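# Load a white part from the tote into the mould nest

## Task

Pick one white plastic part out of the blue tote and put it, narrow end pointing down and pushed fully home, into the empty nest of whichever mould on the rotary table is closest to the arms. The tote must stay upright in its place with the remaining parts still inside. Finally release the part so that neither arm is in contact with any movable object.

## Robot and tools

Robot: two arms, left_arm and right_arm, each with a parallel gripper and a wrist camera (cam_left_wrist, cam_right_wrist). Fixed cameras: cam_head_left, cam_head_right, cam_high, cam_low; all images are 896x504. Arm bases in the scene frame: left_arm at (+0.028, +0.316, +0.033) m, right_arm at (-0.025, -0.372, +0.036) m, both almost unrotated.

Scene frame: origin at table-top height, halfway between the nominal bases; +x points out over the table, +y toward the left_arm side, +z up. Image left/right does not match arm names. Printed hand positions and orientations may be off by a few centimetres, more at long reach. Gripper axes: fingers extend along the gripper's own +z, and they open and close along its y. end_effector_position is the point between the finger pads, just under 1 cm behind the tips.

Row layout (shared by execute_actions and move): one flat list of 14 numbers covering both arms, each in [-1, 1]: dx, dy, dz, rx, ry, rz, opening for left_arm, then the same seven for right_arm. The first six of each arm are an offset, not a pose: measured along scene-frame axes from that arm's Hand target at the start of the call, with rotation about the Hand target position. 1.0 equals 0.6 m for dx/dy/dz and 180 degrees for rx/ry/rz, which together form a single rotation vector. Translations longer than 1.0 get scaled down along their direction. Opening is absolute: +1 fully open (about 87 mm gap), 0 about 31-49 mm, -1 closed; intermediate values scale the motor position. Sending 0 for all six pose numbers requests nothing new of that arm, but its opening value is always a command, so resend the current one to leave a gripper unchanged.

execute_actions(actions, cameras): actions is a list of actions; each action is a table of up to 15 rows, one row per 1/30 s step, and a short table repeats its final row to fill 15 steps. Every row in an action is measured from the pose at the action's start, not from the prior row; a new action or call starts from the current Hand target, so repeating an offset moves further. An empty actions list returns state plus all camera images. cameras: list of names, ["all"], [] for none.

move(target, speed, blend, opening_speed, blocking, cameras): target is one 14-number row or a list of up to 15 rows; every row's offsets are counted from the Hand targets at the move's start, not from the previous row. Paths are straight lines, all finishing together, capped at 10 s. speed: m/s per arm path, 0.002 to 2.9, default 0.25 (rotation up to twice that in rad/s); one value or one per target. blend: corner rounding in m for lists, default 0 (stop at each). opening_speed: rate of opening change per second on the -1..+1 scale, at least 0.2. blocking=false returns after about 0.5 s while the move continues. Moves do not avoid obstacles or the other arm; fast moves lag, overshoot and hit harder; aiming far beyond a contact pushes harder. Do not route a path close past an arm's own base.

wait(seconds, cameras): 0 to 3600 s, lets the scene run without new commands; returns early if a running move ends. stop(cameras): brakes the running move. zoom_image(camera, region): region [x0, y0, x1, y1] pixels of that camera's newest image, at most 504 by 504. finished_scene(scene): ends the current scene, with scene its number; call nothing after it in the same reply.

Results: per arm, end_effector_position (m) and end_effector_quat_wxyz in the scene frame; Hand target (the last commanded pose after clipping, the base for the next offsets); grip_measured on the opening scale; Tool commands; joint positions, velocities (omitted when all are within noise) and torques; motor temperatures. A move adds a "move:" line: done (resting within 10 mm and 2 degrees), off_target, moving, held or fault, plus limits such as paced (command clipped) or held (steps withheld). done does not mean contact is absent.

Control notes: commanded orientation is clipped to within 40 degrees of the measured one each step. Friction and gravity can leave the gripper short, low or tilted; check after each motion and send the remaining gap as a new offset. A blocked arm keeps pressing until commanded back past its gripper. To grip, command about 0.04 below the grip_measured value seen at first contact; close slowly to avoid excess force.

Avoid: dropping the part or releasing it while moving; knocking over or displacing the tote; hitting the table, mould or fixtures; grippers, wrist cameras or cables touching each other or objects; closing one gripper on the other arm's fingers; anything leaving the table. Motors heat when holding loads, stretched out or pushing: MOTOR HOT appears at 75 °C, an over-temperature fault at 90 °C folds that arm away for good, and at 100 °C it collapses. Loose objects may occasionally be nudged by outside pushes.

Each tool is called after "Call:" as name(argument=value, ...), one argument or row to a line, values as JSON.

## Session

Call:
execute_actions(
  actions=[],
  cameras=["cam_head_left","cam_head_right","cam_left_wrist","cam_right_wrist"],
)

Call:
zoom_image(
  camera="cam_head_right",
  region=[370, 220, 570, 350],
)

Scene clock: 0.00 s.
left_arm: end_effector_position=(+0.4068, +0.3032, +0.1316) grip_measured=+1.000 end_effector_quat_wxyz=(+0.679, +0.002, +0.734, +0.009) | right_arm: end_effector_position=(+0.3486, -0.4059, +0.1202) grip_measured=+1.000 end_effector_quat_wxyz=(+0.669, +0.086, +0.737, -0.046)
Joint positions: left_arm=[-0.062 1.517 0.241 1.197 -0.085 0.008 1] | right_arm=[0.001 1.579 0.217 1.26 0.161 0.064 1]
Joint velocities: within noise
Joint torques (N m): no reading
Motor temperatures (°C): left_arm=[29 30 33 29 27 29 28] | right_arm=[29 33 33 28 27 28 31]
Heat: left arm: 33 °C; right arm: 33 °C.
Hand target: left_arm +0.4085, +0.3030, +0.1358; +0.683, +0.001, +0.730, +0.008 | right_arm +0.3518, -0.4059, +0.1284; +0.679, +0.087, +0.728, -0.045
Tool commands: left_gripper/opening=+1.0 right_gripper/opening=+1.0
camera_calibration:
cam_left_wrist: T_world_to_cam=[[0.00231, -0.99997, -0.0077, 0.29992], [-0.81868, 0.00253, -0.57424, 0.42953], [0.57424, 0.00763, -0.81865, 0.01036]] pos_world=[0.34501, 0.29875, 0.25744]
cam_right_wrist: T_world_to_cam=[[-0.20142, -0.97871, -0.03953, -0.3263], [-0.79183, 0.18645, -0.58158, 0.44698], [0.57657, -0.08584, -0.81253, 0.00712]] pos_world=[0.2841, -0.40208, 0.25284]
Images, in order (width x height): cam_head_left 896x504, cam_head_right 896x504, cam_left_wrist 896x504, cam_right_wrist 896x504.

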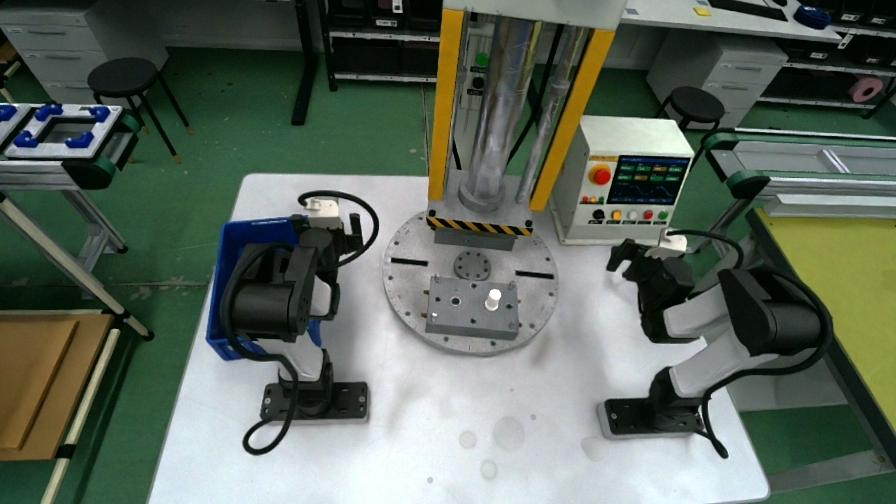

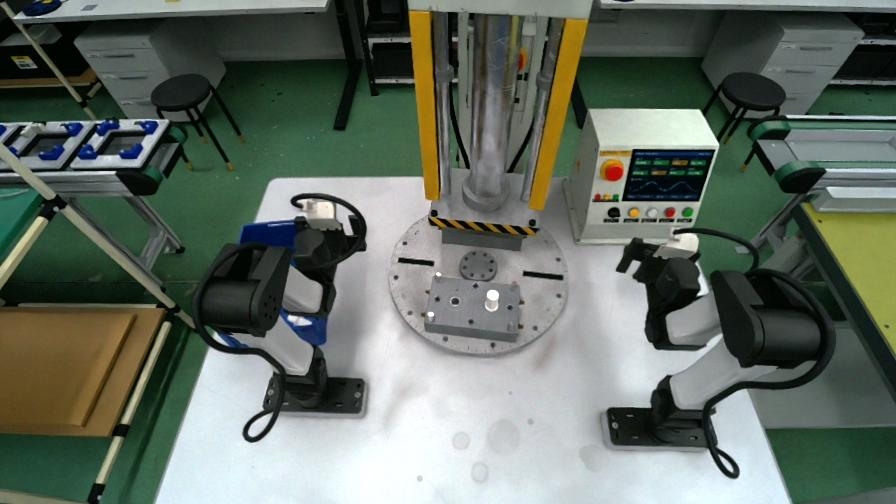

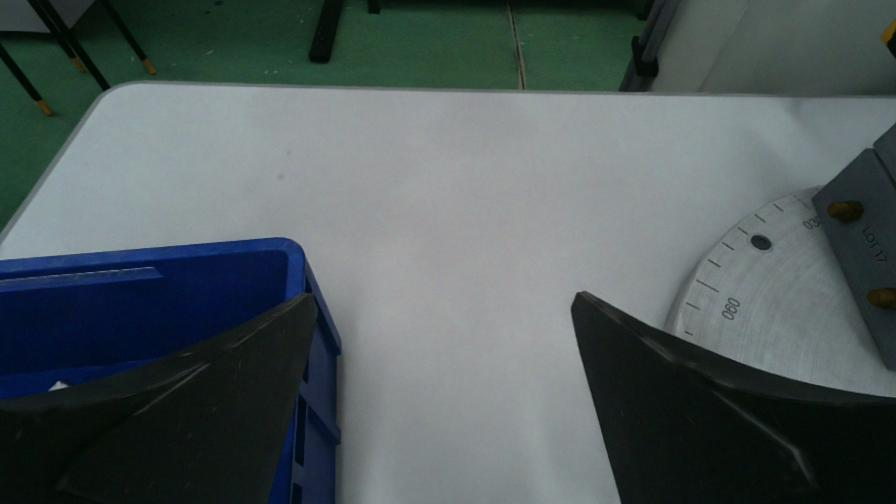

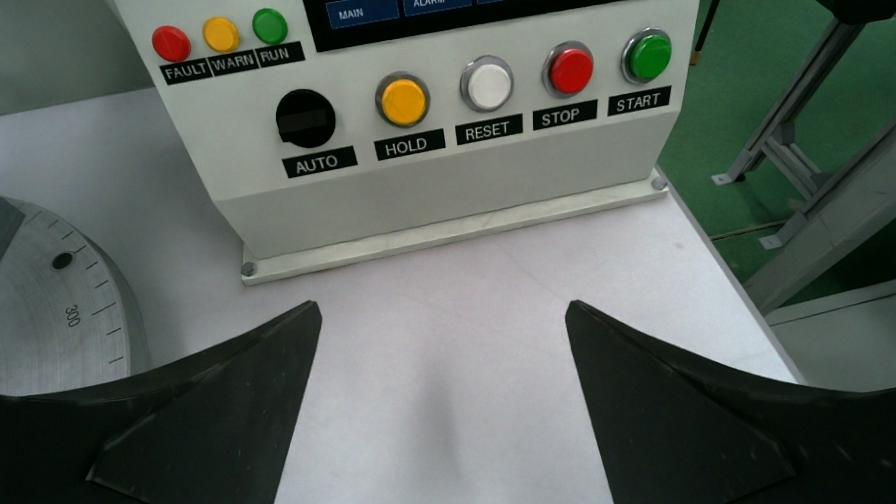

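Scaled by 2.520 from the camera's image (finer frame: 1280x720).

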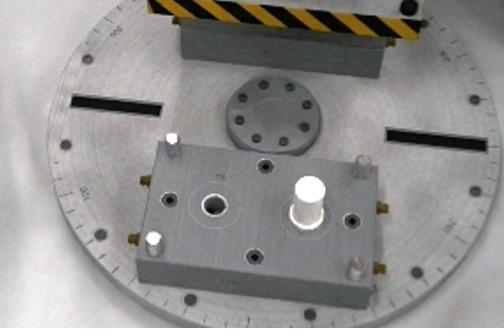

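Call:
move(
  target=[
    [-0.05,-0.02,0.25,0,0.05,0.03,1,0,0,0,0,0,0,1],
    [-0.2475,0.045,0.375,-0.0313,0.143,0.108,1,0,0,0,0,0,0,1],
  ],
  speed=0.4,
  blend=[0.04,0],
  cameras=["cam_left_wrist"],
)

Scene clock: 14.97 s.
left_arm: end_effector_position=(+0.2599, +0.3301, +0.3553) grip_measured=+1.000 end_effector_quat_wxyz=(+0.490, -0.146, +0.854, +0.093) | right_arm: end_effector_position=(+0.3486, -0.4059, +0.1202) grip_measured=+1.000 end_effector_quat_wxyz=(+0.669, +0.086, +0.737, -0.046)
Joint positions: left_arm=[-0.274 0.936 1.405 -1.097 -0.544 -0.341 1] | right_arm=[0.001 1.579 0.217 1.26 0.161 0.064 1]
Joint torques (N m): left_arm=[1.39 -0.05 9.28 1.56 -0.02 -0.08] | right_arm=[-0.21 -4.51 4.56 2.24 0.08 0.03]
Heat: left arm: 35 °C; right arm: 34 °C.
Hand target: left_arm +0.2600, +0.3300, +0.3608; +0.492, -0.152, +0.853, +0.087 | right_arm +0.3518, -0.4059, +0.1284; +0.679, +0.087, +0.728, -0.045
Off the commanded pose: left_arm 0.005 m, 1 deg | right_arm 0.009 m, 2 deg.
move: done; limits=paced
cam_left_wrist: T_world_to_cam=[[0.33654, -0.94165, -0.00636, 0.22229], [-0.92939, -0.33106, -0.16316, 0.43058], [0.15153, 0.06082, -0.98658, 0.42962]] pos_world=[0.26027, 0.32574, 0.49552]

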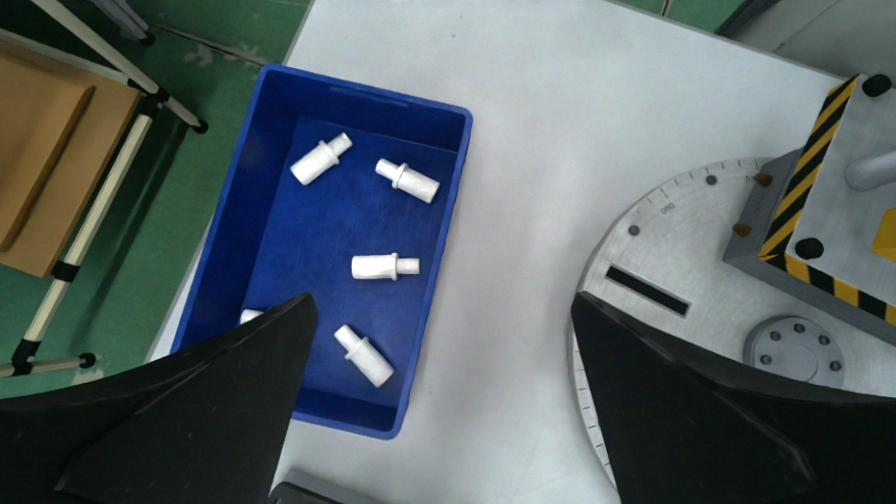

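Call:
move(
  target=[
    [0.047,0.147,-0.2,-0.167,0.078,0.4864,1,0,0,0,0,0,0,1],
    [0.047,0.147,-0.435,-0.167,0.078,0.4864,1,0,0,0,0,0,0,1],
  ],
  speed=0.35,
  blend=[0.03,0],
  cameras=["cam_left_wrist"],
)

Scene clock: 40.77 s.
left_arm: end_effector_position=(+0.2909, +0.4154, +0.1085) grip_measured=+1.000 end_effector_quat_wxyz=(-0.157, +0.788, -0.559, -0.204) | right_arm: end_effector_position=(+0.3486, -0.4059, +0.1202) grip_measured=+1.000 end_effector_quat_wxyz=(+0.669, +0.086, +0.737, -0.046)
Joint positions: left_arm=[0.19 1.645 1.189 -1.182 -0.517 -1.747 1] | right_arm=[0.001 1.579 0.217 1.26 0.161 0.064 1]
Joint torques (N m): left_arm=[1.58 -4.14 5.68 0.23 -0.28 -0.06] | right_arm=[-0.28 -4.51 4.56 2.23 0.07 -0.01]
Motor temperatures (°C): left_arm=[29 30 38 31 27 29 28] | right_arm=[29 34 36 34 27 28 31]
Heat: left arm: 38 °C; right arm: 36 °C.
Hand target: left_arm +0.2882, +0.4182, +0.0997; -0.149, +0.791, -0.554, -0.212 | right_arm +0.3518, -0.4059, +0.1284; +0.679, +0.087, +0.728, -0.045
Off the commanded pose: left_arm 0.010 m, 2 deg | right_arm 0.009 m, 2 deg.
move: done
cam_left_wrist: T_world_to_cam=[[0.94475, 0.32639, 0.03026, -0.41703], [0.29551, -0.88801, 0.35231, 0.26645], [0.14186, -0.3239, -0.9354, 0.33334]] pos_world=[0.26797, 0.48069, 0.23055]

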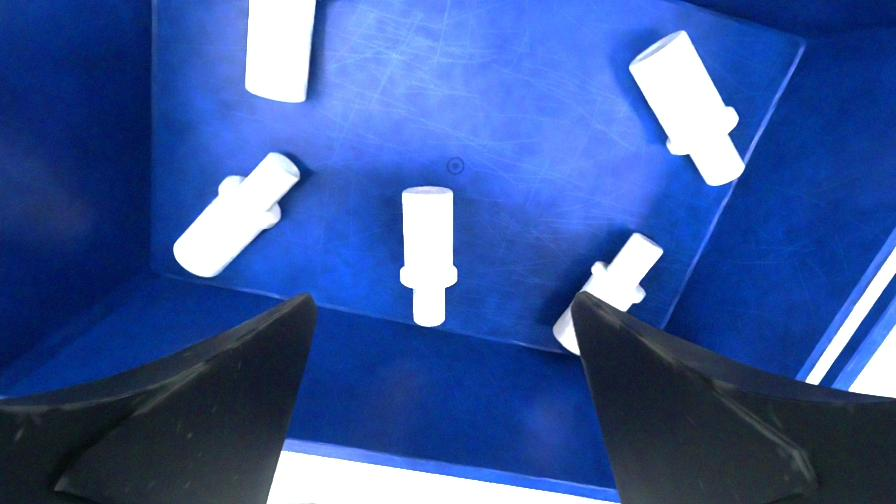

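Call:
move(
  target=[-0.003,-0.0045,-0.128,0,0,0,0.4,0,0,0,0,0,0,1],
  speed=0.15,
  cameras=["cam_left_wrist"],
)

Scene clock: 54.50 s.
left_arm: end_effector_position=(+0.2903, +0.4152, +0.0307) grip_measured=+0.400 end_effector_quat_wxyz=(-0.155, +0.789, -0.558, -0.206) | right_arm: end_effector_position=(+0.3486, -0.4059, +0.1202) grip_measured=+1.000 end_effector_quat_wxyz=(+0.669, +0.086, +0.737, -0.046)
Joint positions: left_arm=[0.19 1.76 0.988 -0.874 -0.516 -1.754 0.7] | right_arm=[0.001 1.579 0.217 1.26 0.161 0.064 1]
Joint torques (N m): left_arm=[0.91 -4.66 4.98 0.19 -0.28 -0.1] | right_arm=[-0.35 -4.53 4.56 2.25 0.08 0.01]
Heat: left arm: 37 °C; right arm: 36 °C.
Hand target: left_arm +0.2864, +0.4155, +0.0230; -0.149, +0.791, -0.554, -0.212 | right_arm +0.3518, -0.4059, +0.1284; +0.679, +0.087, +0.728, -0.045
Off the commanded pose: left_arm 0.009 m, 1 deg | right_arm 0.009 m, 2 deg.
move: done
cam_left_wrist: T_world_to_cam=[[0.943, 0.33179, 0.02585, -0.41567], [0.3021, -0.88602, 0.3517, 0.29115], [0.1396, -0.32385, -0.93575, 0.26128]] pos_world=[0.26755, 0.4805, 0.15285]

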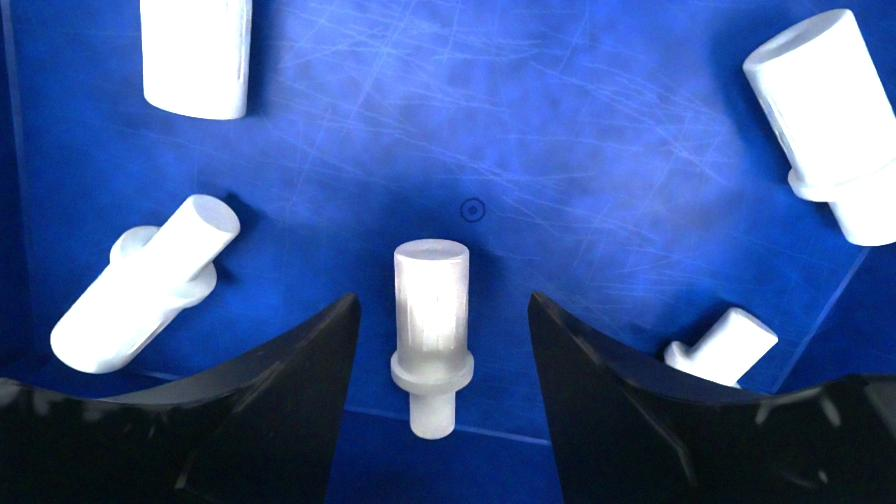

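Call:
move(
  target=[0,0,0,0,0,0,-0.95,0,0,0,0,0,0,1],
  opening_speed=1.0,
)

Call:
move(
  target=[
    [0.0,0.0,0.325,0,0,0,-0.95,0,0,0,0,0,0,1],
    [0.073,-0.276,0.378,0,0,-0.528,-0.95,0,0,0,0,0,0,1],
    [-0.144,-0.609,0.328,0,0,-0.817,-0.95,0,0,0,0,0,0,1],
    [-0.344,-0.69,0.12,0,0,-0.989,-0.95,0,0,0,0,0,0,1],
  ],
  speed=0.35,
  blend=[0.03,0.05,0.04,0],
  cameras=["cam_left_wrist"],
)

Scene clock: 66.03 s.
left_arm: end_effector_position=(+0.2905, +0.4153, +0.0307) grip_measured=-0.203 end_effector_quat_wxyz=(-0.156, +0.789, -0.557, -0.205) | right_arm: end_effector_position=(+0.3486, -0.4059, +0.1202) grip_measured=+1.000 end_effector_quat_wxyz=(+0.669, +0.086, +0.737, -0.046)
Joint positions: left_arm=[0.19 1.76 0.988 -0.872 -0.516 -1.754 0.398] | right_arm=[0.001 1.579 0.217 1.26 0.161 0.064 1]
Joint torques (N m): left_arm=[0.92 -4.67 4.94 0.2 -0.28 -0.09] | right_arm=[-0.27 -4.51 4.72 2.26 0.04 0.04]
Heat: left arm: 37 °C; right arm: 36 °C.
Hand target: left_arm +0.2865, +0.4156, +0.0230; -0.149, +0.791, -0.554, -0.212 | right_arm +0.3518, -0.4059, +0.1284; +0.679, +0.087, +0.728, -0.045
Off the commanded pose: left_arm 0.009 m, 1 deg | right_arm 0.009 m, 2 deg.
move: done

Scene clock: 72.17 s.
left_arm: end_effector_position=(+0.0838, +0.0027, +0.1022) grip_measured=-0.203 end_effector_quat_wxyz=(+0.220, +0.531, +0.805, -0.146) | right_arm: end_effector_position=(+0.3486, -0.4059, +0.1202) grip_measured=+1.000 end_effector_quat_wxyz=(+0.669, +0.086, +0.737, -0.046)
Joint positions: left_arm=[-1.425 1.447 0.929 -0.534 -0.136 -0.236 0.398] | right_arm=[0.001 1.579 0.217 1.26 0.161 0.064 1]
Joint torques (N m): left_arm=[0.05 -3.84 6.78 1.41 0.11 0.11] | right_arm=[-0.29 -4.37 4.64 2.25 0.06 0.02]
Heat: left arm: 37 °C; right arm: 36 °C.
Hand target: left_arm +0.0801, +0.0016, +0.0951; +0.215, +0.540, +0.801, -0.146 | right_arm +0.3518, -0.4059, +0.1284; +0.679, +0.087, +0.728, -0.045
Off the commanded pose: left_arm 0.008 m, 1 deg | right_arm 0.009 m, 2 deg.
move: done
cam_left_wrist: T_world_to_cam=[[-0.91828, -0.39578, 0.0111, 0.07355], [-0.36883, 0.86527, 0.33951, 0.01564], [-0.14397, 0.30767, -0.94054, 0.24588]] pos_world=[0.10871, -0.06008, 0.22513]

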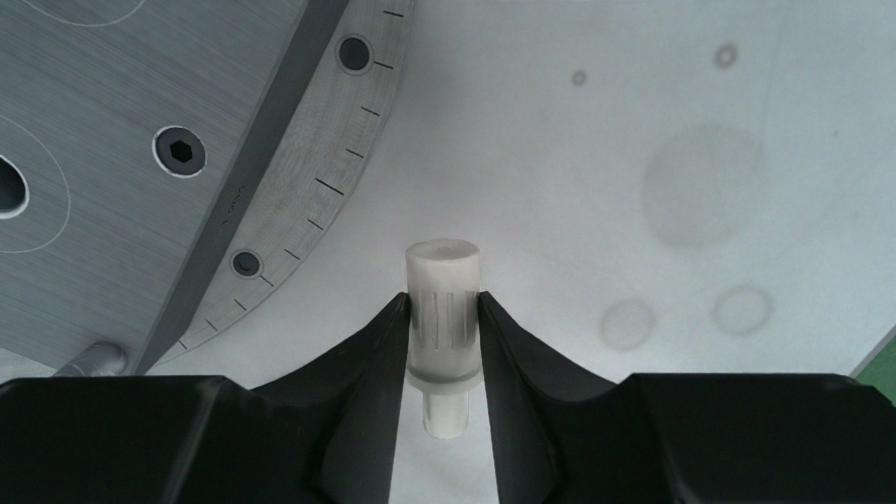

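Call:
move(
  target=[-0.015,0,-0.126,0,0,0,-0.95,0,0,0,0,0,0,1],
  speed=0.12,
)

Call:
move(
  target=[0,0,0,0,0,0,0.7,0,0,0,0,0,0,1],
  opening_speed=0.7,
  cameras=["cam_left_wrist"],
)

Scene clock: 80.20 s.
left_arm: end_effector_position=(+0.0731, -0.0003, +0.0270) grip_measured=-0.203 end_effector_quat_wxyz=(+0.216, +0.540, +0.799, -0.150) | right_arm: end_effector_position=(+0.3486, -0.4059, +0.1202) grip_measured=+1.000 end_effector_quat_wxyz=(+0.669, +0.086, +0.737, -0.046)
Joint positions: left_arm=[-1.459 1.594 0.735 -0.195 -0.136 -0.247 0.398] | right_arm=[0.001 1.579 0.217 1.26 0.161 0.064 1]
Joint torques (N m): left_arm=[0.02 -4.16 5.68 1.43 -0.06 -0.08] | right_arm=[-0.31 -4.4 4.64 2.24 0.08 0.02]
Heat: left arm: 37 °C; right arm: 36 °C.
Hand target: left_arm +0.0710, +0.0015, +0.0194; +0.215, +0.540, +0.801, -0.146 | right_arm +0.3518, -0.4059, +0.1284; +0.679, +0.087, +0.728, -0.045
Off the commanded pose: left_arm 0.008 m, 1 deg | right_arm 0.009 m, 2 deg.
move: done

Scene clock: 82.93 s.
left_arm: end_effector_position=(+0.0731, -0.0005, +0.0271) grip_measured=+0.699 end_effector_quat_wxyz=(+0.217, +0.540, +0.799, -0.150) | right_arm: end_effector_position=(+0.3486, -0.4059, +0.1202) grip_measured=+1.000 end_effector_quat_wxyz=(+0.669, +0.086, +0.737, -0.046)
Joint positions: left_arm=[-1.459 1.594 0.735 -0.194 -0.136 -0.247 0.849] | right_arm=[0.001 1.579 0.217 1.26 0.161 0.064 1]
Joint torques (N m): left_arm=[0.01 -4.15 5.65 1.43 -0.07 -0.07] | right_arm=[-0.32 -4.45 4.68 2.28 0.09 0.01]
Heat: left arm: 37 °C; right arm: 36 °C.
Hand target: left_arm +0.0711, +0.0015, +0.0195; +0.215, +0.540, +0.801, -0.146 | right_arm +0.3518, -0.4059, +0.1284; +0.679, +0.087, +0.728, -0.045
Off the commanded pose: left_arm 0.008 m, 1 deg | right_arm 0.009 m, 2 deg.
move: done
cam_left_wrist: T_world_to_cam=[[-0.92758, -0.37329, 0.01616, 0.06374], [-0.34596, 0.87439, 0.34023, 0.03827], [-0.14113, 0.31, -0.9402, 0.17452]] pos_world=[0.097, -0.06377, 0.15003]

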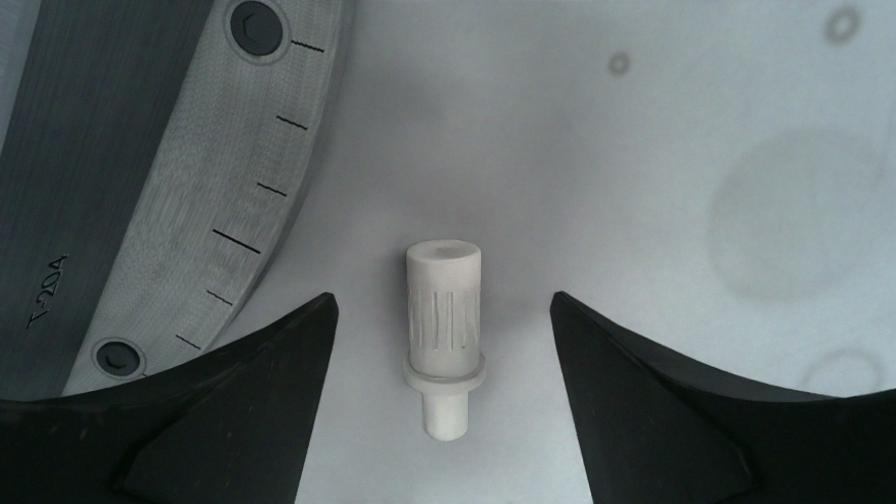

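Call:
move(
  target=[
    [-0.0035,-0.006,0.051,0.196,0.079,0,0.7,0,0,0,0,0,0,1],
    [-0.005,-0.001,-0.0115,0.196,0.079,0,0.7,0,0,0,0,0,0,1],
  ],
  speed=[0.25,0.1],
  cameras=["cam_left_wrist"],
)

Scene clock: 100.57 s.
left_arm: end_effector_position=(+0.0687, +0.0008, +0.0340) grip_measured=+0.700 end_effector_quat_wxyz=(-0.047, +0.558, +0.828, +0.041) | right_arm: end_effector_position=(+0.3486, -0.4059, +0.1202) grip_measured=+1.000 end_effector_quat_wxyz=(+0.669, +0.086, +0.737, -0.046)
Joint positions: left_arm=[-1.394 2.111 1.481 -1.064 0.011 -0.22 0.85] | right_arm=[0.001 1.579 0.217 1.26 0.161 0.064 1]
Joint torques (N m): left_arm=[1.32 -6 3.69 0.67 0.3 0.11] | right_arm=[-0.34 -4.49 4.52 2.24 0.06 0.01]
Heat: left arm: 38 °C; right arm: 37 °C.
Hand target: left_arm +0.0681, +0.0009, +0.0125; -0.058, +0.558, +0.827, +0.038 | right_arm +0.3518, -0.4059, +0.1284; +0.679, +0.087, +0.728, -0.045
Off the commanded pose: left_arm 0.021 m, 1 deg | right_arm 0.009 m, 2 deg.
move: off_target (left_arm)
cam_left_wrist: T_world_to_cam=[[-0.92437, -0.38137, -0.00958, 0.06069], [-0.21234, 0.4935, 0.84343, 0.00724], [-0.31693, 0.78168, -0.53716, 0.17797]] pos_world=[0.11404, -0.11954, 0.09008]

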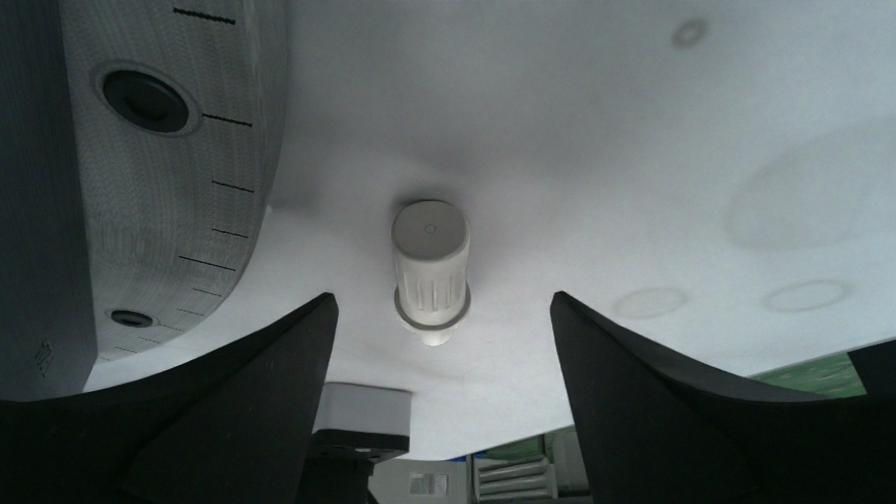

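Call:
move(
  target=[
    [0.0,0.0,0.06,0,0,0,0.7,0,0,0,0,0,0,1],
    [0.006,0.002,0.06,0,0,0,0,0,0,0,0,0,0,1],
    [0.006,0.002,0,0,0,0,0,0,0,0,0,0,0,1],
  ],
  speed=[0.15,0.15,0.1],
  cameras=["cam_left_wrist"],
)

Scene clock: 123.90 s.
left_arm: end_effector_position=(+0.0713, -0.0009, +0.0226) grip_measured=+0.000 end_effector_quat_wxyz=(-0.047, +0.557, +0.828, +0.035) | right_arm: end_effector_position=(+0.3486, -0.4059, +0.1202) grip_measured=+1.000 end_effector_quat_wxyz=(+0.669, +0.086, +0.737, -0.046)
Joint positions: left_arm=[-1.384 2.128 1.46 -1.018 0.019 -0.21 0.5] | right_arm=[0.001 1.579 0.217 1.26 0.161 0.064 1]
Joint torques (N m): left_arm=[1.31 -7.13 5.5 0.22 0.21 0.1] | right_arm=[-0.31 -4.38 4.55 2.24 0.11 0.02]
Heat: left arm: 37 °C; right arm: 38 °C.
Hand target: left_arm +0.0717, +0.0021, +0.0126; -0.058, +0.557, +0.827, +0.038 | right_arm +0.3518, -0.4059, +0.1284; +0.679, +0.087, +0.728, -0.045
Off the commanded pose: left_arm 0.010 m, 1 deg | right_arm 0.009 m, 2 deg.
move: done
cam_left_wrist: T_world_to_cam=[[-0.92374, -0.38301, 0.00082, 0.06211], [-0.20715, 0.50141, 0.84004, 0.01802], [-0.32216, 0.77582, -0.54252, 0.17444]] pos_world=[0.1173, -0.12058, 0.07945]

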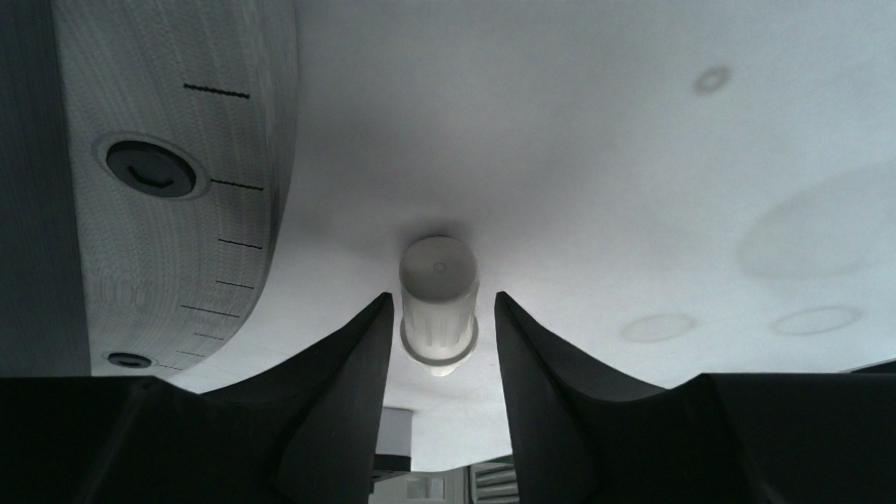

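Call:
move(
  target=[0,0,0,0,0,0,-0.95,0,0,0,0,0,0,1],
  opening_speed=0.8,
)

Call:
move(
  target=[
    [0,0,0.28,0,0,0,-0.95,0,0,0,0,0,0,1],
    [0.258,0.052,0.26,-0.4572,-0.2544,0.0596,-0.95,0,0,0,0,0,0,1],
  ],
  speed=0.3,
  blend=[0.03,0],
)

Call:
move(
  target=[0,0,-0.045,0,0,0,-0.95,0,0,0,0,0,0,1],
  speed=0.12,
  cameras=["cam_left_wrist","cam_head_right"],
)

Call:
zoom_image(
  camera="cam_left_wrist",
  region=[340, 240, 560, 420],
)

Call:
zoom_image(
  camera="cam_head_right",
  region=[435, 260, 505, 320],
)

Scene clock: 141.60 s.
left_arm: end_effector_position=(+0.0713, -0.0010, +0.0225) grip_measured=-0.195 end_effector_quat_wxyz=(-0.047, +0.558, +0.828, +0.035) | right_arm: end_effector_position=(+0.3486, -0.4059, +0.1202) grip_measured=+1.000 end_effector_quat_wxyz=(+0.669, +0.086, +0.737, -0.046)
Joint positions: left_arm=[-1.384 2.128 1.46 -1.018 0.019 -0.21 0.402] | right_arm=[0.001 1.579 0.217 1.26 0.161 0.064 1]
Joint torques (N m): left_arm=[1.29 -7.15 5.5 0.24 0.22 0.1] | right_arm=[-0.31 -4.44 4.66 2.22 0.07 -0.01]
Motor temperatures (°C): left_arm=[29 35 37 30 27 29 28] | right_arm=[29 35 37 38 27 28 31]
Heat: left arm: 37 °C; right arm: 38 °C.
Hand target: left_arm +0.0717, +0.0022, +0.0126; -0.058, +0.558, +0.827, +0.038 | right_arm +0.3518, -0.4059, +0.1284; +0.679, +0.087, +0.728, -0.045
Off the commanded pose: left_arm 0.010 m, 1 deg | right_arm 0.009 m, 2 deg.
move: done

Scene clock: 146.57 s.
left_arm: end_effector_position=(+0.2260, +0.0326, +0.1699) grip_measured=-0.195 end_effector_quat_wxyz=(+0.605, +0.328, +0.656, -0.308) | right_arm: end_effector_position=(+0.3486, -0.4059, +0.1202) grip_measured=+1.000 end_effector_quat_wxyz=(+0.669, +0.086, +0.737, -0.046)
Joint positions: left_arm=[-0.971 1.088 0.215 0.795 -0.049 -0.011 0.402] | right_arm=[0.001 1.579 0.217 1.26 0.161 0.064 1]
Joint torques (N m): left_arm=[1.4 -1.43 6.57 2.16 0.26 0.1] | right_arm=[-0.32 -4.34 4.56 2.23 0.07 0]
Heat: left arm: 37 °C; right arm: 39 °C.
Hand target: left_arm +0.2264, +0.0333, +0.1685; +0.608, +0.332, +0.652, -0.309 | right_arm +0.3518, -0.4059, +0.1284; +0.679, +0.087, +0.728, -0.045
Off the commanded pose: left_arm 0.002 m, 1 deg | right_arm 0.009 m, 2 deg.
move: done

Scene clock: 147.97 s.
left_arm: end_effector_position=(+0.2261, +0.0323, +0.1412) grip_measured=-0.195 end_effector_quat_wxyz=(+0.604, +0.329, +0.658, -0.307) | right_arm: end_effector_position=(+0.3486, -0.4059, +0.1202) grip_measured=+1.000 end_effector_quat_wxyz=(+0.669, +0.086, +0.737, -0.046)
Joint positions: left_arm=[-0.971 1.267 0.145 1.039 -0.048 -0.011 0.402] | right_arm=[0.001 1.579 0.217 1.26 0.161 0.064 1]
Joint torques (N m): left_arm=[1.42 -1.81 5.56 2.21 0.24 0.11] | right_arm=[-0.28 -4.48 4.66 2.25 0.06 0]
Heat: left arm: 37 °C; right arm: 39 °C.
Hand target: left_arm +0.2264, +0.0334, +0.1415; +0.608, +0.332, +0.652, -0.309 | right_arm +0.3518, -0.4059, +0.1284; +0.679, +0.087, +0.728, -0.045
Off the commanded pose: left_arm 0.001 m, 1 deg | right_arm 0.009 m, 2 deg.
move: done
cam_left_wrist: T_world_to_cam=[[-0.80842, -0.58844, 0.01404, 0.19649], [-0.48956, 0.65895, -0.57106, 0.19172], [0.32678, -0.46853, -0.82079, 0.19567]] pos_world=[0.18876, 0.08096, 0.26733]
Images, in order (width x height): cam_head_right 896x504, cam_left_wrist 896x504.

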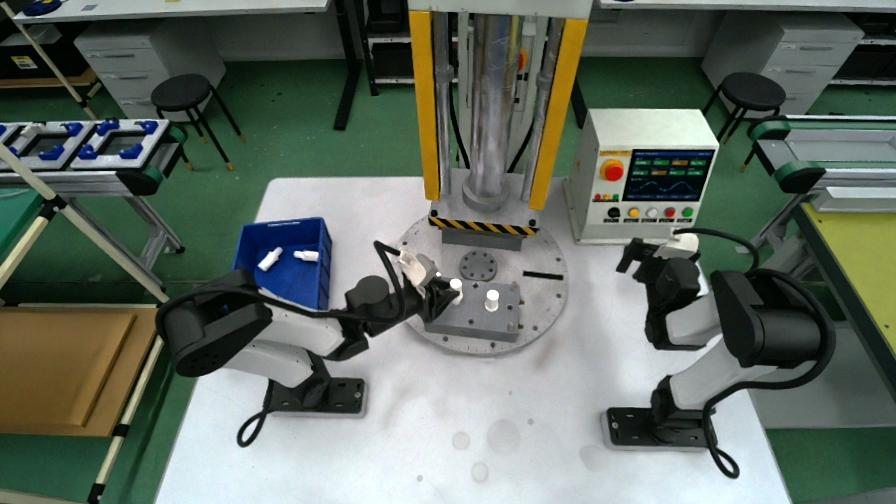

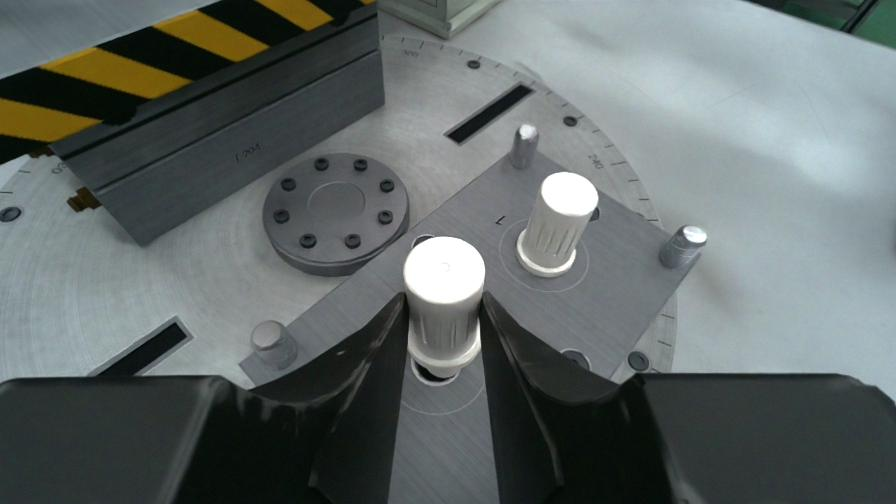

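Scaled by 2.291 from the camera's image (finer frame: 1280x720).

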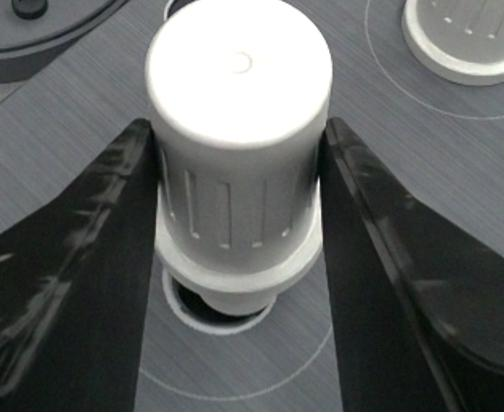

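Scaled by 7.200 from the camera's image (finer frame: 1280x720).

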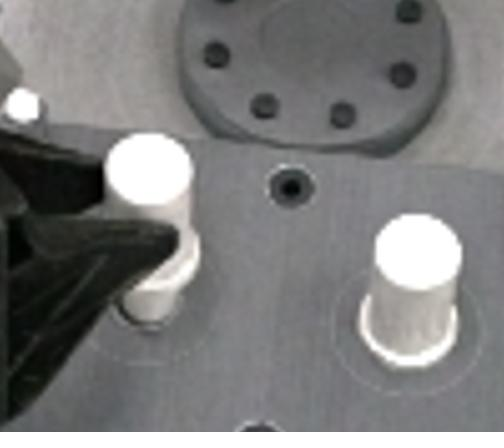

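Call:
move(
  target=[
    [0.0065,0.0022,0,0,0,0,-0.95,0,0,0,0,0,0,1],
    [0.0065,0.0022,-0.01,0,0,0,-0.95,0,0,0,0,0,0,1],
  ],
  speed=0.05,
  cameras=["cam_left_wrist","cam_head_right"],
)

Call:
zoom_image(
  camera="cam_left_wrist",
  region=[340, 240, 560, 420],
)

Call:
zoom_image(
  camera="cam_head_right",
  region=[435, 260, 505, 320],
)

Scene clock: 162.13 s.
left_arm: end_effector_position=(+0.2310, +0.0330, +0.1382) grip_measured=-0.195 end_effector_quat_wxyz=(+0.607, +0.326, +0.656, -0.309) | right_arm: end_effector_position=(+0.3486, -0.4059, +0.1202) grip_measured=+1.000 end_effector_quat_wxyz=(+0.669, +0.086, +0.737, -0.046)
Joint positions: left_arm=[-0.949 1.32 0.139 1.108 -0.029 -0.011 0.402] | right_arm=[0.001 1.579 0.217 1.26 0.161 0.064 1]
Joint torques (N m): left_arm=[1.42 -1.84 5.07 2.15 0.28 0.12] | right_arm=[-0.35 -4.41 4.63 2.24 0.08 -0.03]
Heat: left arm: 37 °C; right arm: 39 °C.
Hand target: left_arm +0.2304, +0.0346, +0.1357; +0.608, +0.332, +0.651, -0.309 | right_arm +0.3518, -0.4059, +0.1284; +0.679, +0.087, +0.728, -0.045
Off the commanded pose: left_arm 0.003 m, 1 deg | right_arm 0.009 m, 2 deg.
move: done
cam_left_wrist: T_world_to_cam=[[-0.80665, -0.59082, 0.01586, 0.20026], [-0.48924, 0.65242, -0.57878, 0.19324], [0.33161, -0.47463, -0.81533, 0.19024]] pos_world=[0.19299, 0.08253, 0.26377]
Images, in order (width x height): cam_head_right 896x504, cam_left_wrist 896x504.

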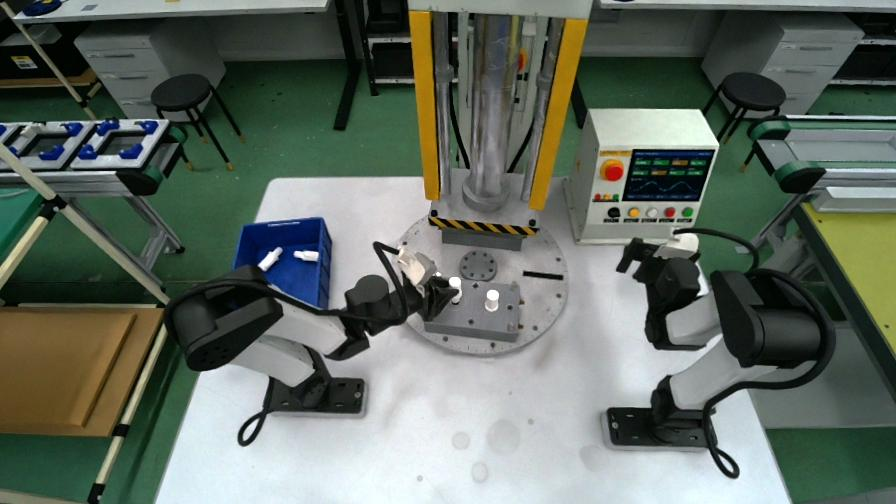

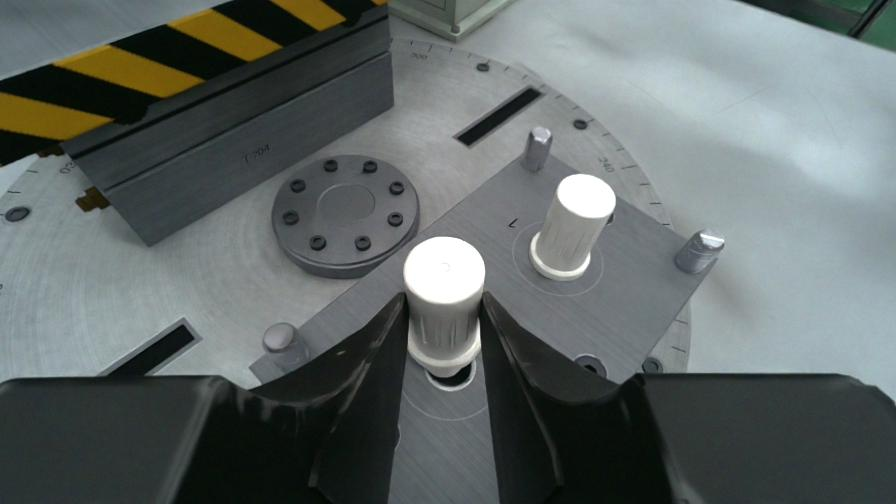

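Scaled by 2.291 from the camera's image (finer frame: 1280x720).

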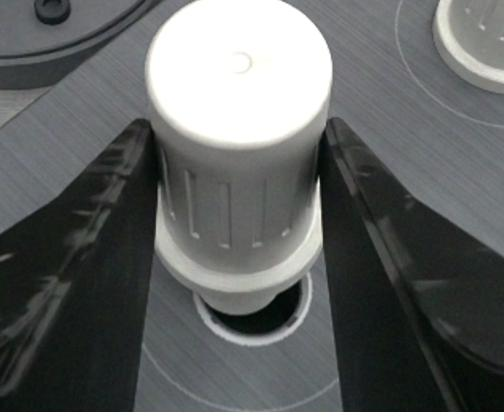

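Scaled by 7.200 from the camera's image (finer frame: 1280x720).

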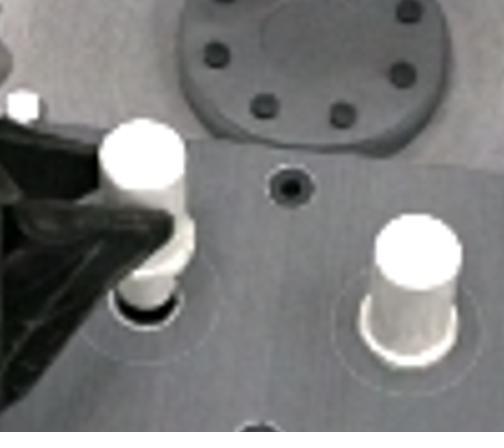

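Call:
move(
  target=[
    [-0.0047,0,0,0,0,0,-0.95,0,0,0,0,0,0,1],
    [-0.0047,0,-0.010,0,0,0,-0.95,0,0,0,0,0,0,1],
  ],
  speed=0.05,
  cameras=["cam_left_wrist","cam_head_right"],
)

Call:
zoom_image(
  camera="cam_left_wrist",
  region=[340, 240, 560, 420],
)

Call:
zoom_image(
  camera="cam_head_right",
  region=[435, 260, 505, 320],
)

Scene clock: 177.43 s.
left_arm: end_effector_position=(+0.2311, +0.0329, +0.1376) grip_measured=-0.195 end_effector_quat_wxyz=(+0.613, +0.323, +0.650, -0.312) | right_arm: end_effector_position=(+0.3486, -0.4059, +0.1202) grip_measured=+1.000 end_effector_quat_wxyz=(+0.669, +0.086, +0.737, -0.046)
Joint positions: left_arm=[-0.949 1.362 0.124 1.185 -0.029 -0.011 0.402] | right_arm=[0.001 1.579 0.217 1.26 0.161 0.064 1]
Joint torques (N m): left_arm=[0.4 -1.63 4.41 2.05 0.15 0.11] | right_arm=[-0.34 -4.45 4.63 2.25 0.07 0]
Motor temperatures (°C): left_arm=[29 32 37 36 27 29 29] | right_arm=[29 35 37 40 27 28 31]
Heat: left arm: 37 °C; right arm: 40 °C.
Hand target: left_arm +0.2276, +0.0346, +0.1297; +0.608, +0.332, +0.651, -0.309 | right_arm +0.3518, -0.4059, +0.1284; +0.679, +0.087, +0.728, -0.045
Off the commanded pose: left_arm 0.009 m, 1 deg | right_arm 0.009 m, 2 deg.
move: done
cam_left_wrist: T_world_to_cam=[[-0.80688, -0.59049, 0.01628, 0.2003], [-0.48237, 0.64273, -0.59516, 0.19393], [0.34097, -0.48808, -0.80344, 0.18632]] pos_world=[0.19164, 0.08457, 0.26186]
Images, in order (width x height): cam_head_right 896x504, cam_left_wrist 896x504.

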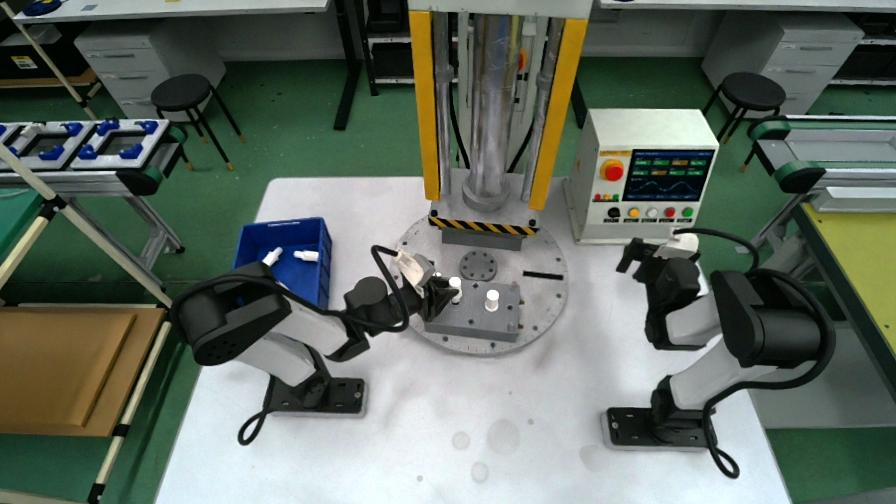

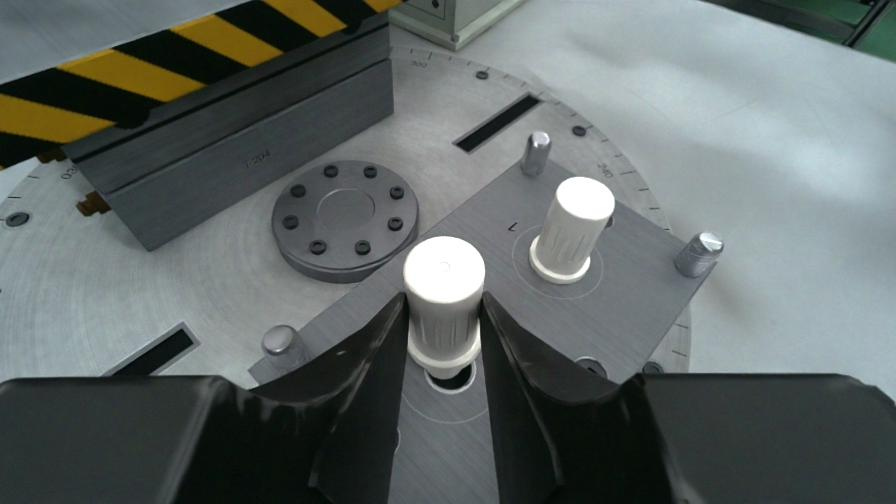

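Scaled by 2.291 from the camera's image (finer frame: 1280x720).

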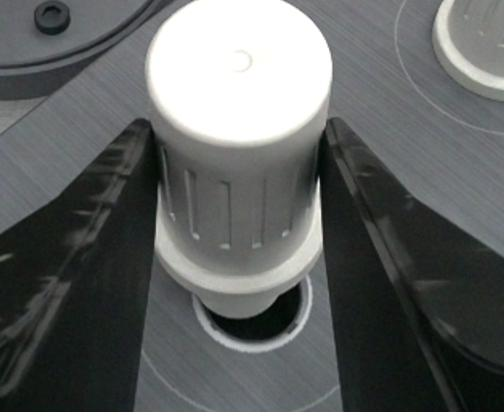

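Scaled by 7.200 from the camera's image (finer frame: 1280x720).

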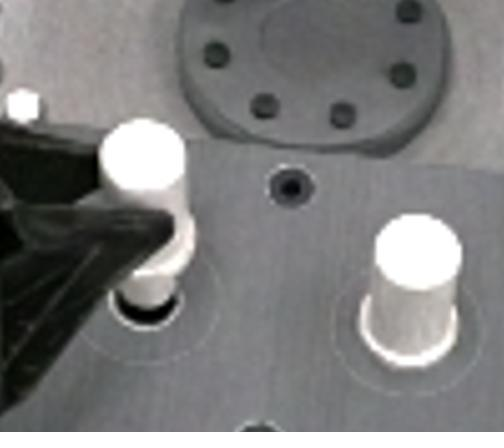

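Call:
move(
  target=[
    [0.0,0,0.025,0,0,0,-0.95,0,0,0,0,0,0,1],
    [-0.0015,0,0.025,0,0,0,-0.95,0,0,0,0,0,0,1],
    [-0.0015,0,0.008,0,0,0,-0.95,0,0,0,0,0,0,1],
  ],
  speed=0.06,
  cameras=["cam_left_wrist","cam_head_right"],
)

Call:
zoom_image(
  camera="cam_left_wrist",
  region=[340, 240, 560, 420],
)

Call:
zoom_image(
  camera="cam_head_right",
  region=[435, 260, 505, 320],
)

Scene clock: 191.00 s.
left_arm: end_effector_position=(+0.2295, +0.0352, +0.1379) grip_measured=-0.195 end_effector_quat_wxyz=(+0.609, +0.325, +0.654, -0.310) | right_arm: end_effector_position=(+0.3486, -0.4059, +0.1202) grip_measured=+1.000 end_effector_quat_wxyz=(+0.669, +0.086, +0.737, -0.046)
Joint positions: left_arm=[-0.949 1.318 0.124 1.129 -0.029 -0.011 0.402] | right_arm=[0.001 1.579 0.217 1.26 0.161 0.064 1]
Joint torques (N m): left_arm=[0.08 -1.59 5.38 2.04 0.11 0.11] | right_arm=[-0.31 -4.42 4.67 2.26 0.08 0]
Heat: left arm: 37 °C; right arm: 40 °C.
Hand target: left_arm +0.2267, +0.0346, +0.1344; +0.608, +0.332, +0.652, -0.309 | right_arm +0.3518, -0.4059, +0.1284; +0.679, +0.087, +0.728, -0.045
Off the commanded pose: left_arm 0.004 m, 1 deg | right_arm 0.009 m, 2 deg.
move: done
cam_left_wrist: T_world_to_cam=[[-0.80673, -0.5907, 0.01603, 0.20031], [-0.48679, 0.64896, -0.58471, 0.19128], [0.33499, -0.4795, -0.81108, 0.19045]] pos_world=[0.19091, 0.08551, 0.2631]
Images, in order (width x height): cam_head_right 896x504, cam_left_wrist 896x504.

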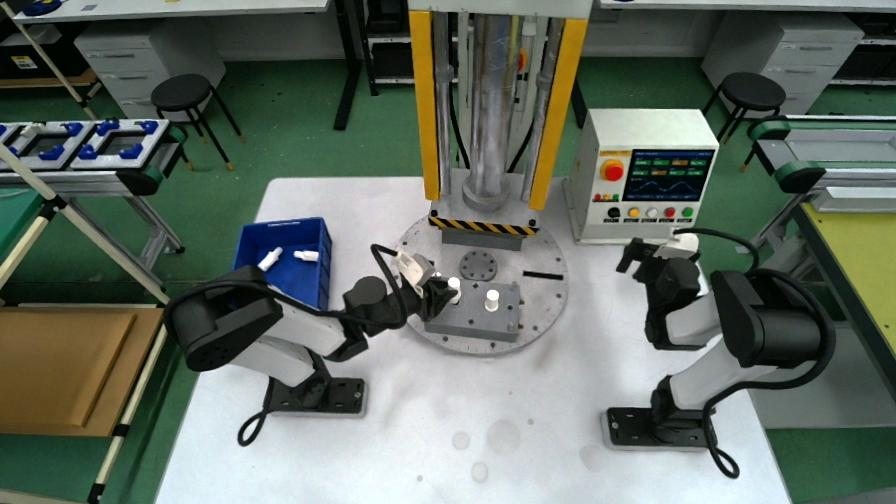

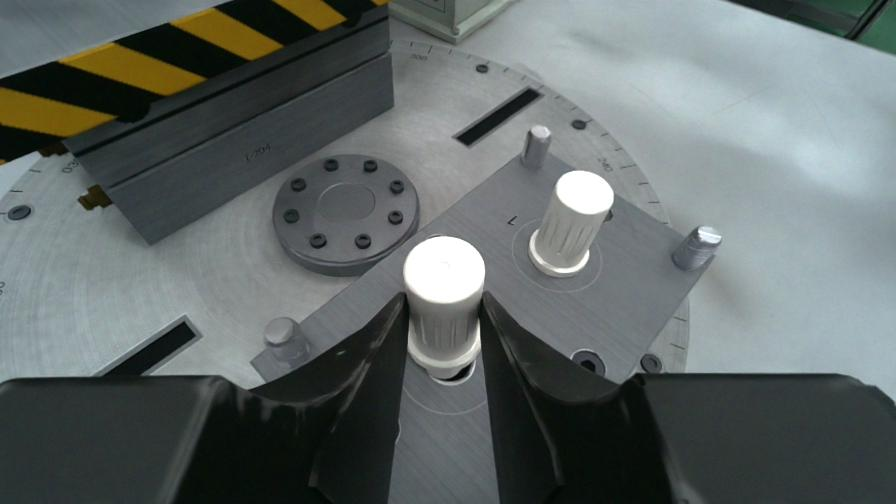

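Scaled by 2.291 from the camera's image (finer frame: 1280x720).

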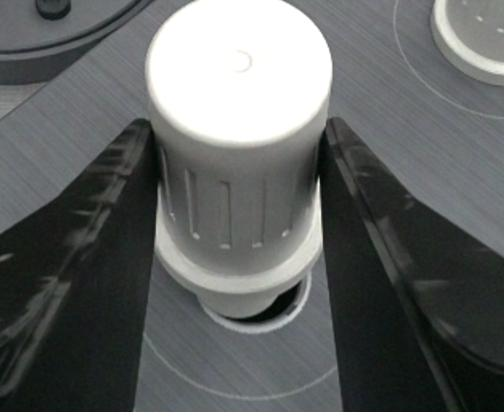

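Scaled by 7.200 from the camera's image (finer frame: 1280x720).

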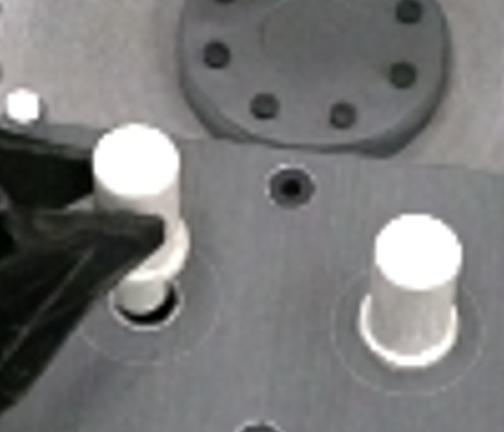

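Call:
move(
  target=[
    [0,0,0.01,0,0,0,-0.95,0,0,0,0,0,0,1],
    [-0.0042,-0.0031,0.01,0,0,0,-0.95,0,0,0,0,0,0,1],
  ],
  speed=0.06,
)

Scene clock: 202.50 s.
left_arm: end_effector_position=(+0.2255, +0.0341, +0.1368) grip_measured=-0.195 end_effector_quat_wxyz=(+0.605, +0.329, +0.655, -0.310) | right_arm: end_effector_position=(+0.3486, -0.4059, +0.1202) grip_measured=+1.000 end_effector_quat_wxyz=(+0.669, +0.086, +0.737, -0.046)
Joint positions: left_arm=[-0.965 1.302 0.124 1.103 -0.039 -0.011 0.402] | right_arm=[0.001 1.579 0.217 1.26 0.161 0.064 1]
Joint torques (N m): left_arm=[-0.02 -3.92 6.67 1.73 0.03 0.09] | right_arm=[-0.28 -4.4 4.53 2.23 0.05 0]
Heat: left arm: 37 °C; right arm: 40 °C.
Hand target: left_arm +0.2241, +0.0327, +0.1404; +0.608, +0.332, +0.651, -0.309 | right_arm +0.3518, -0.4059, +0.1284; +0.679, +0.087, +0.728, -0.045
Off the commanded pose: left_arm 0.004 m, 1 deg | right_arm 0.009 m, 2 deg.
move: done


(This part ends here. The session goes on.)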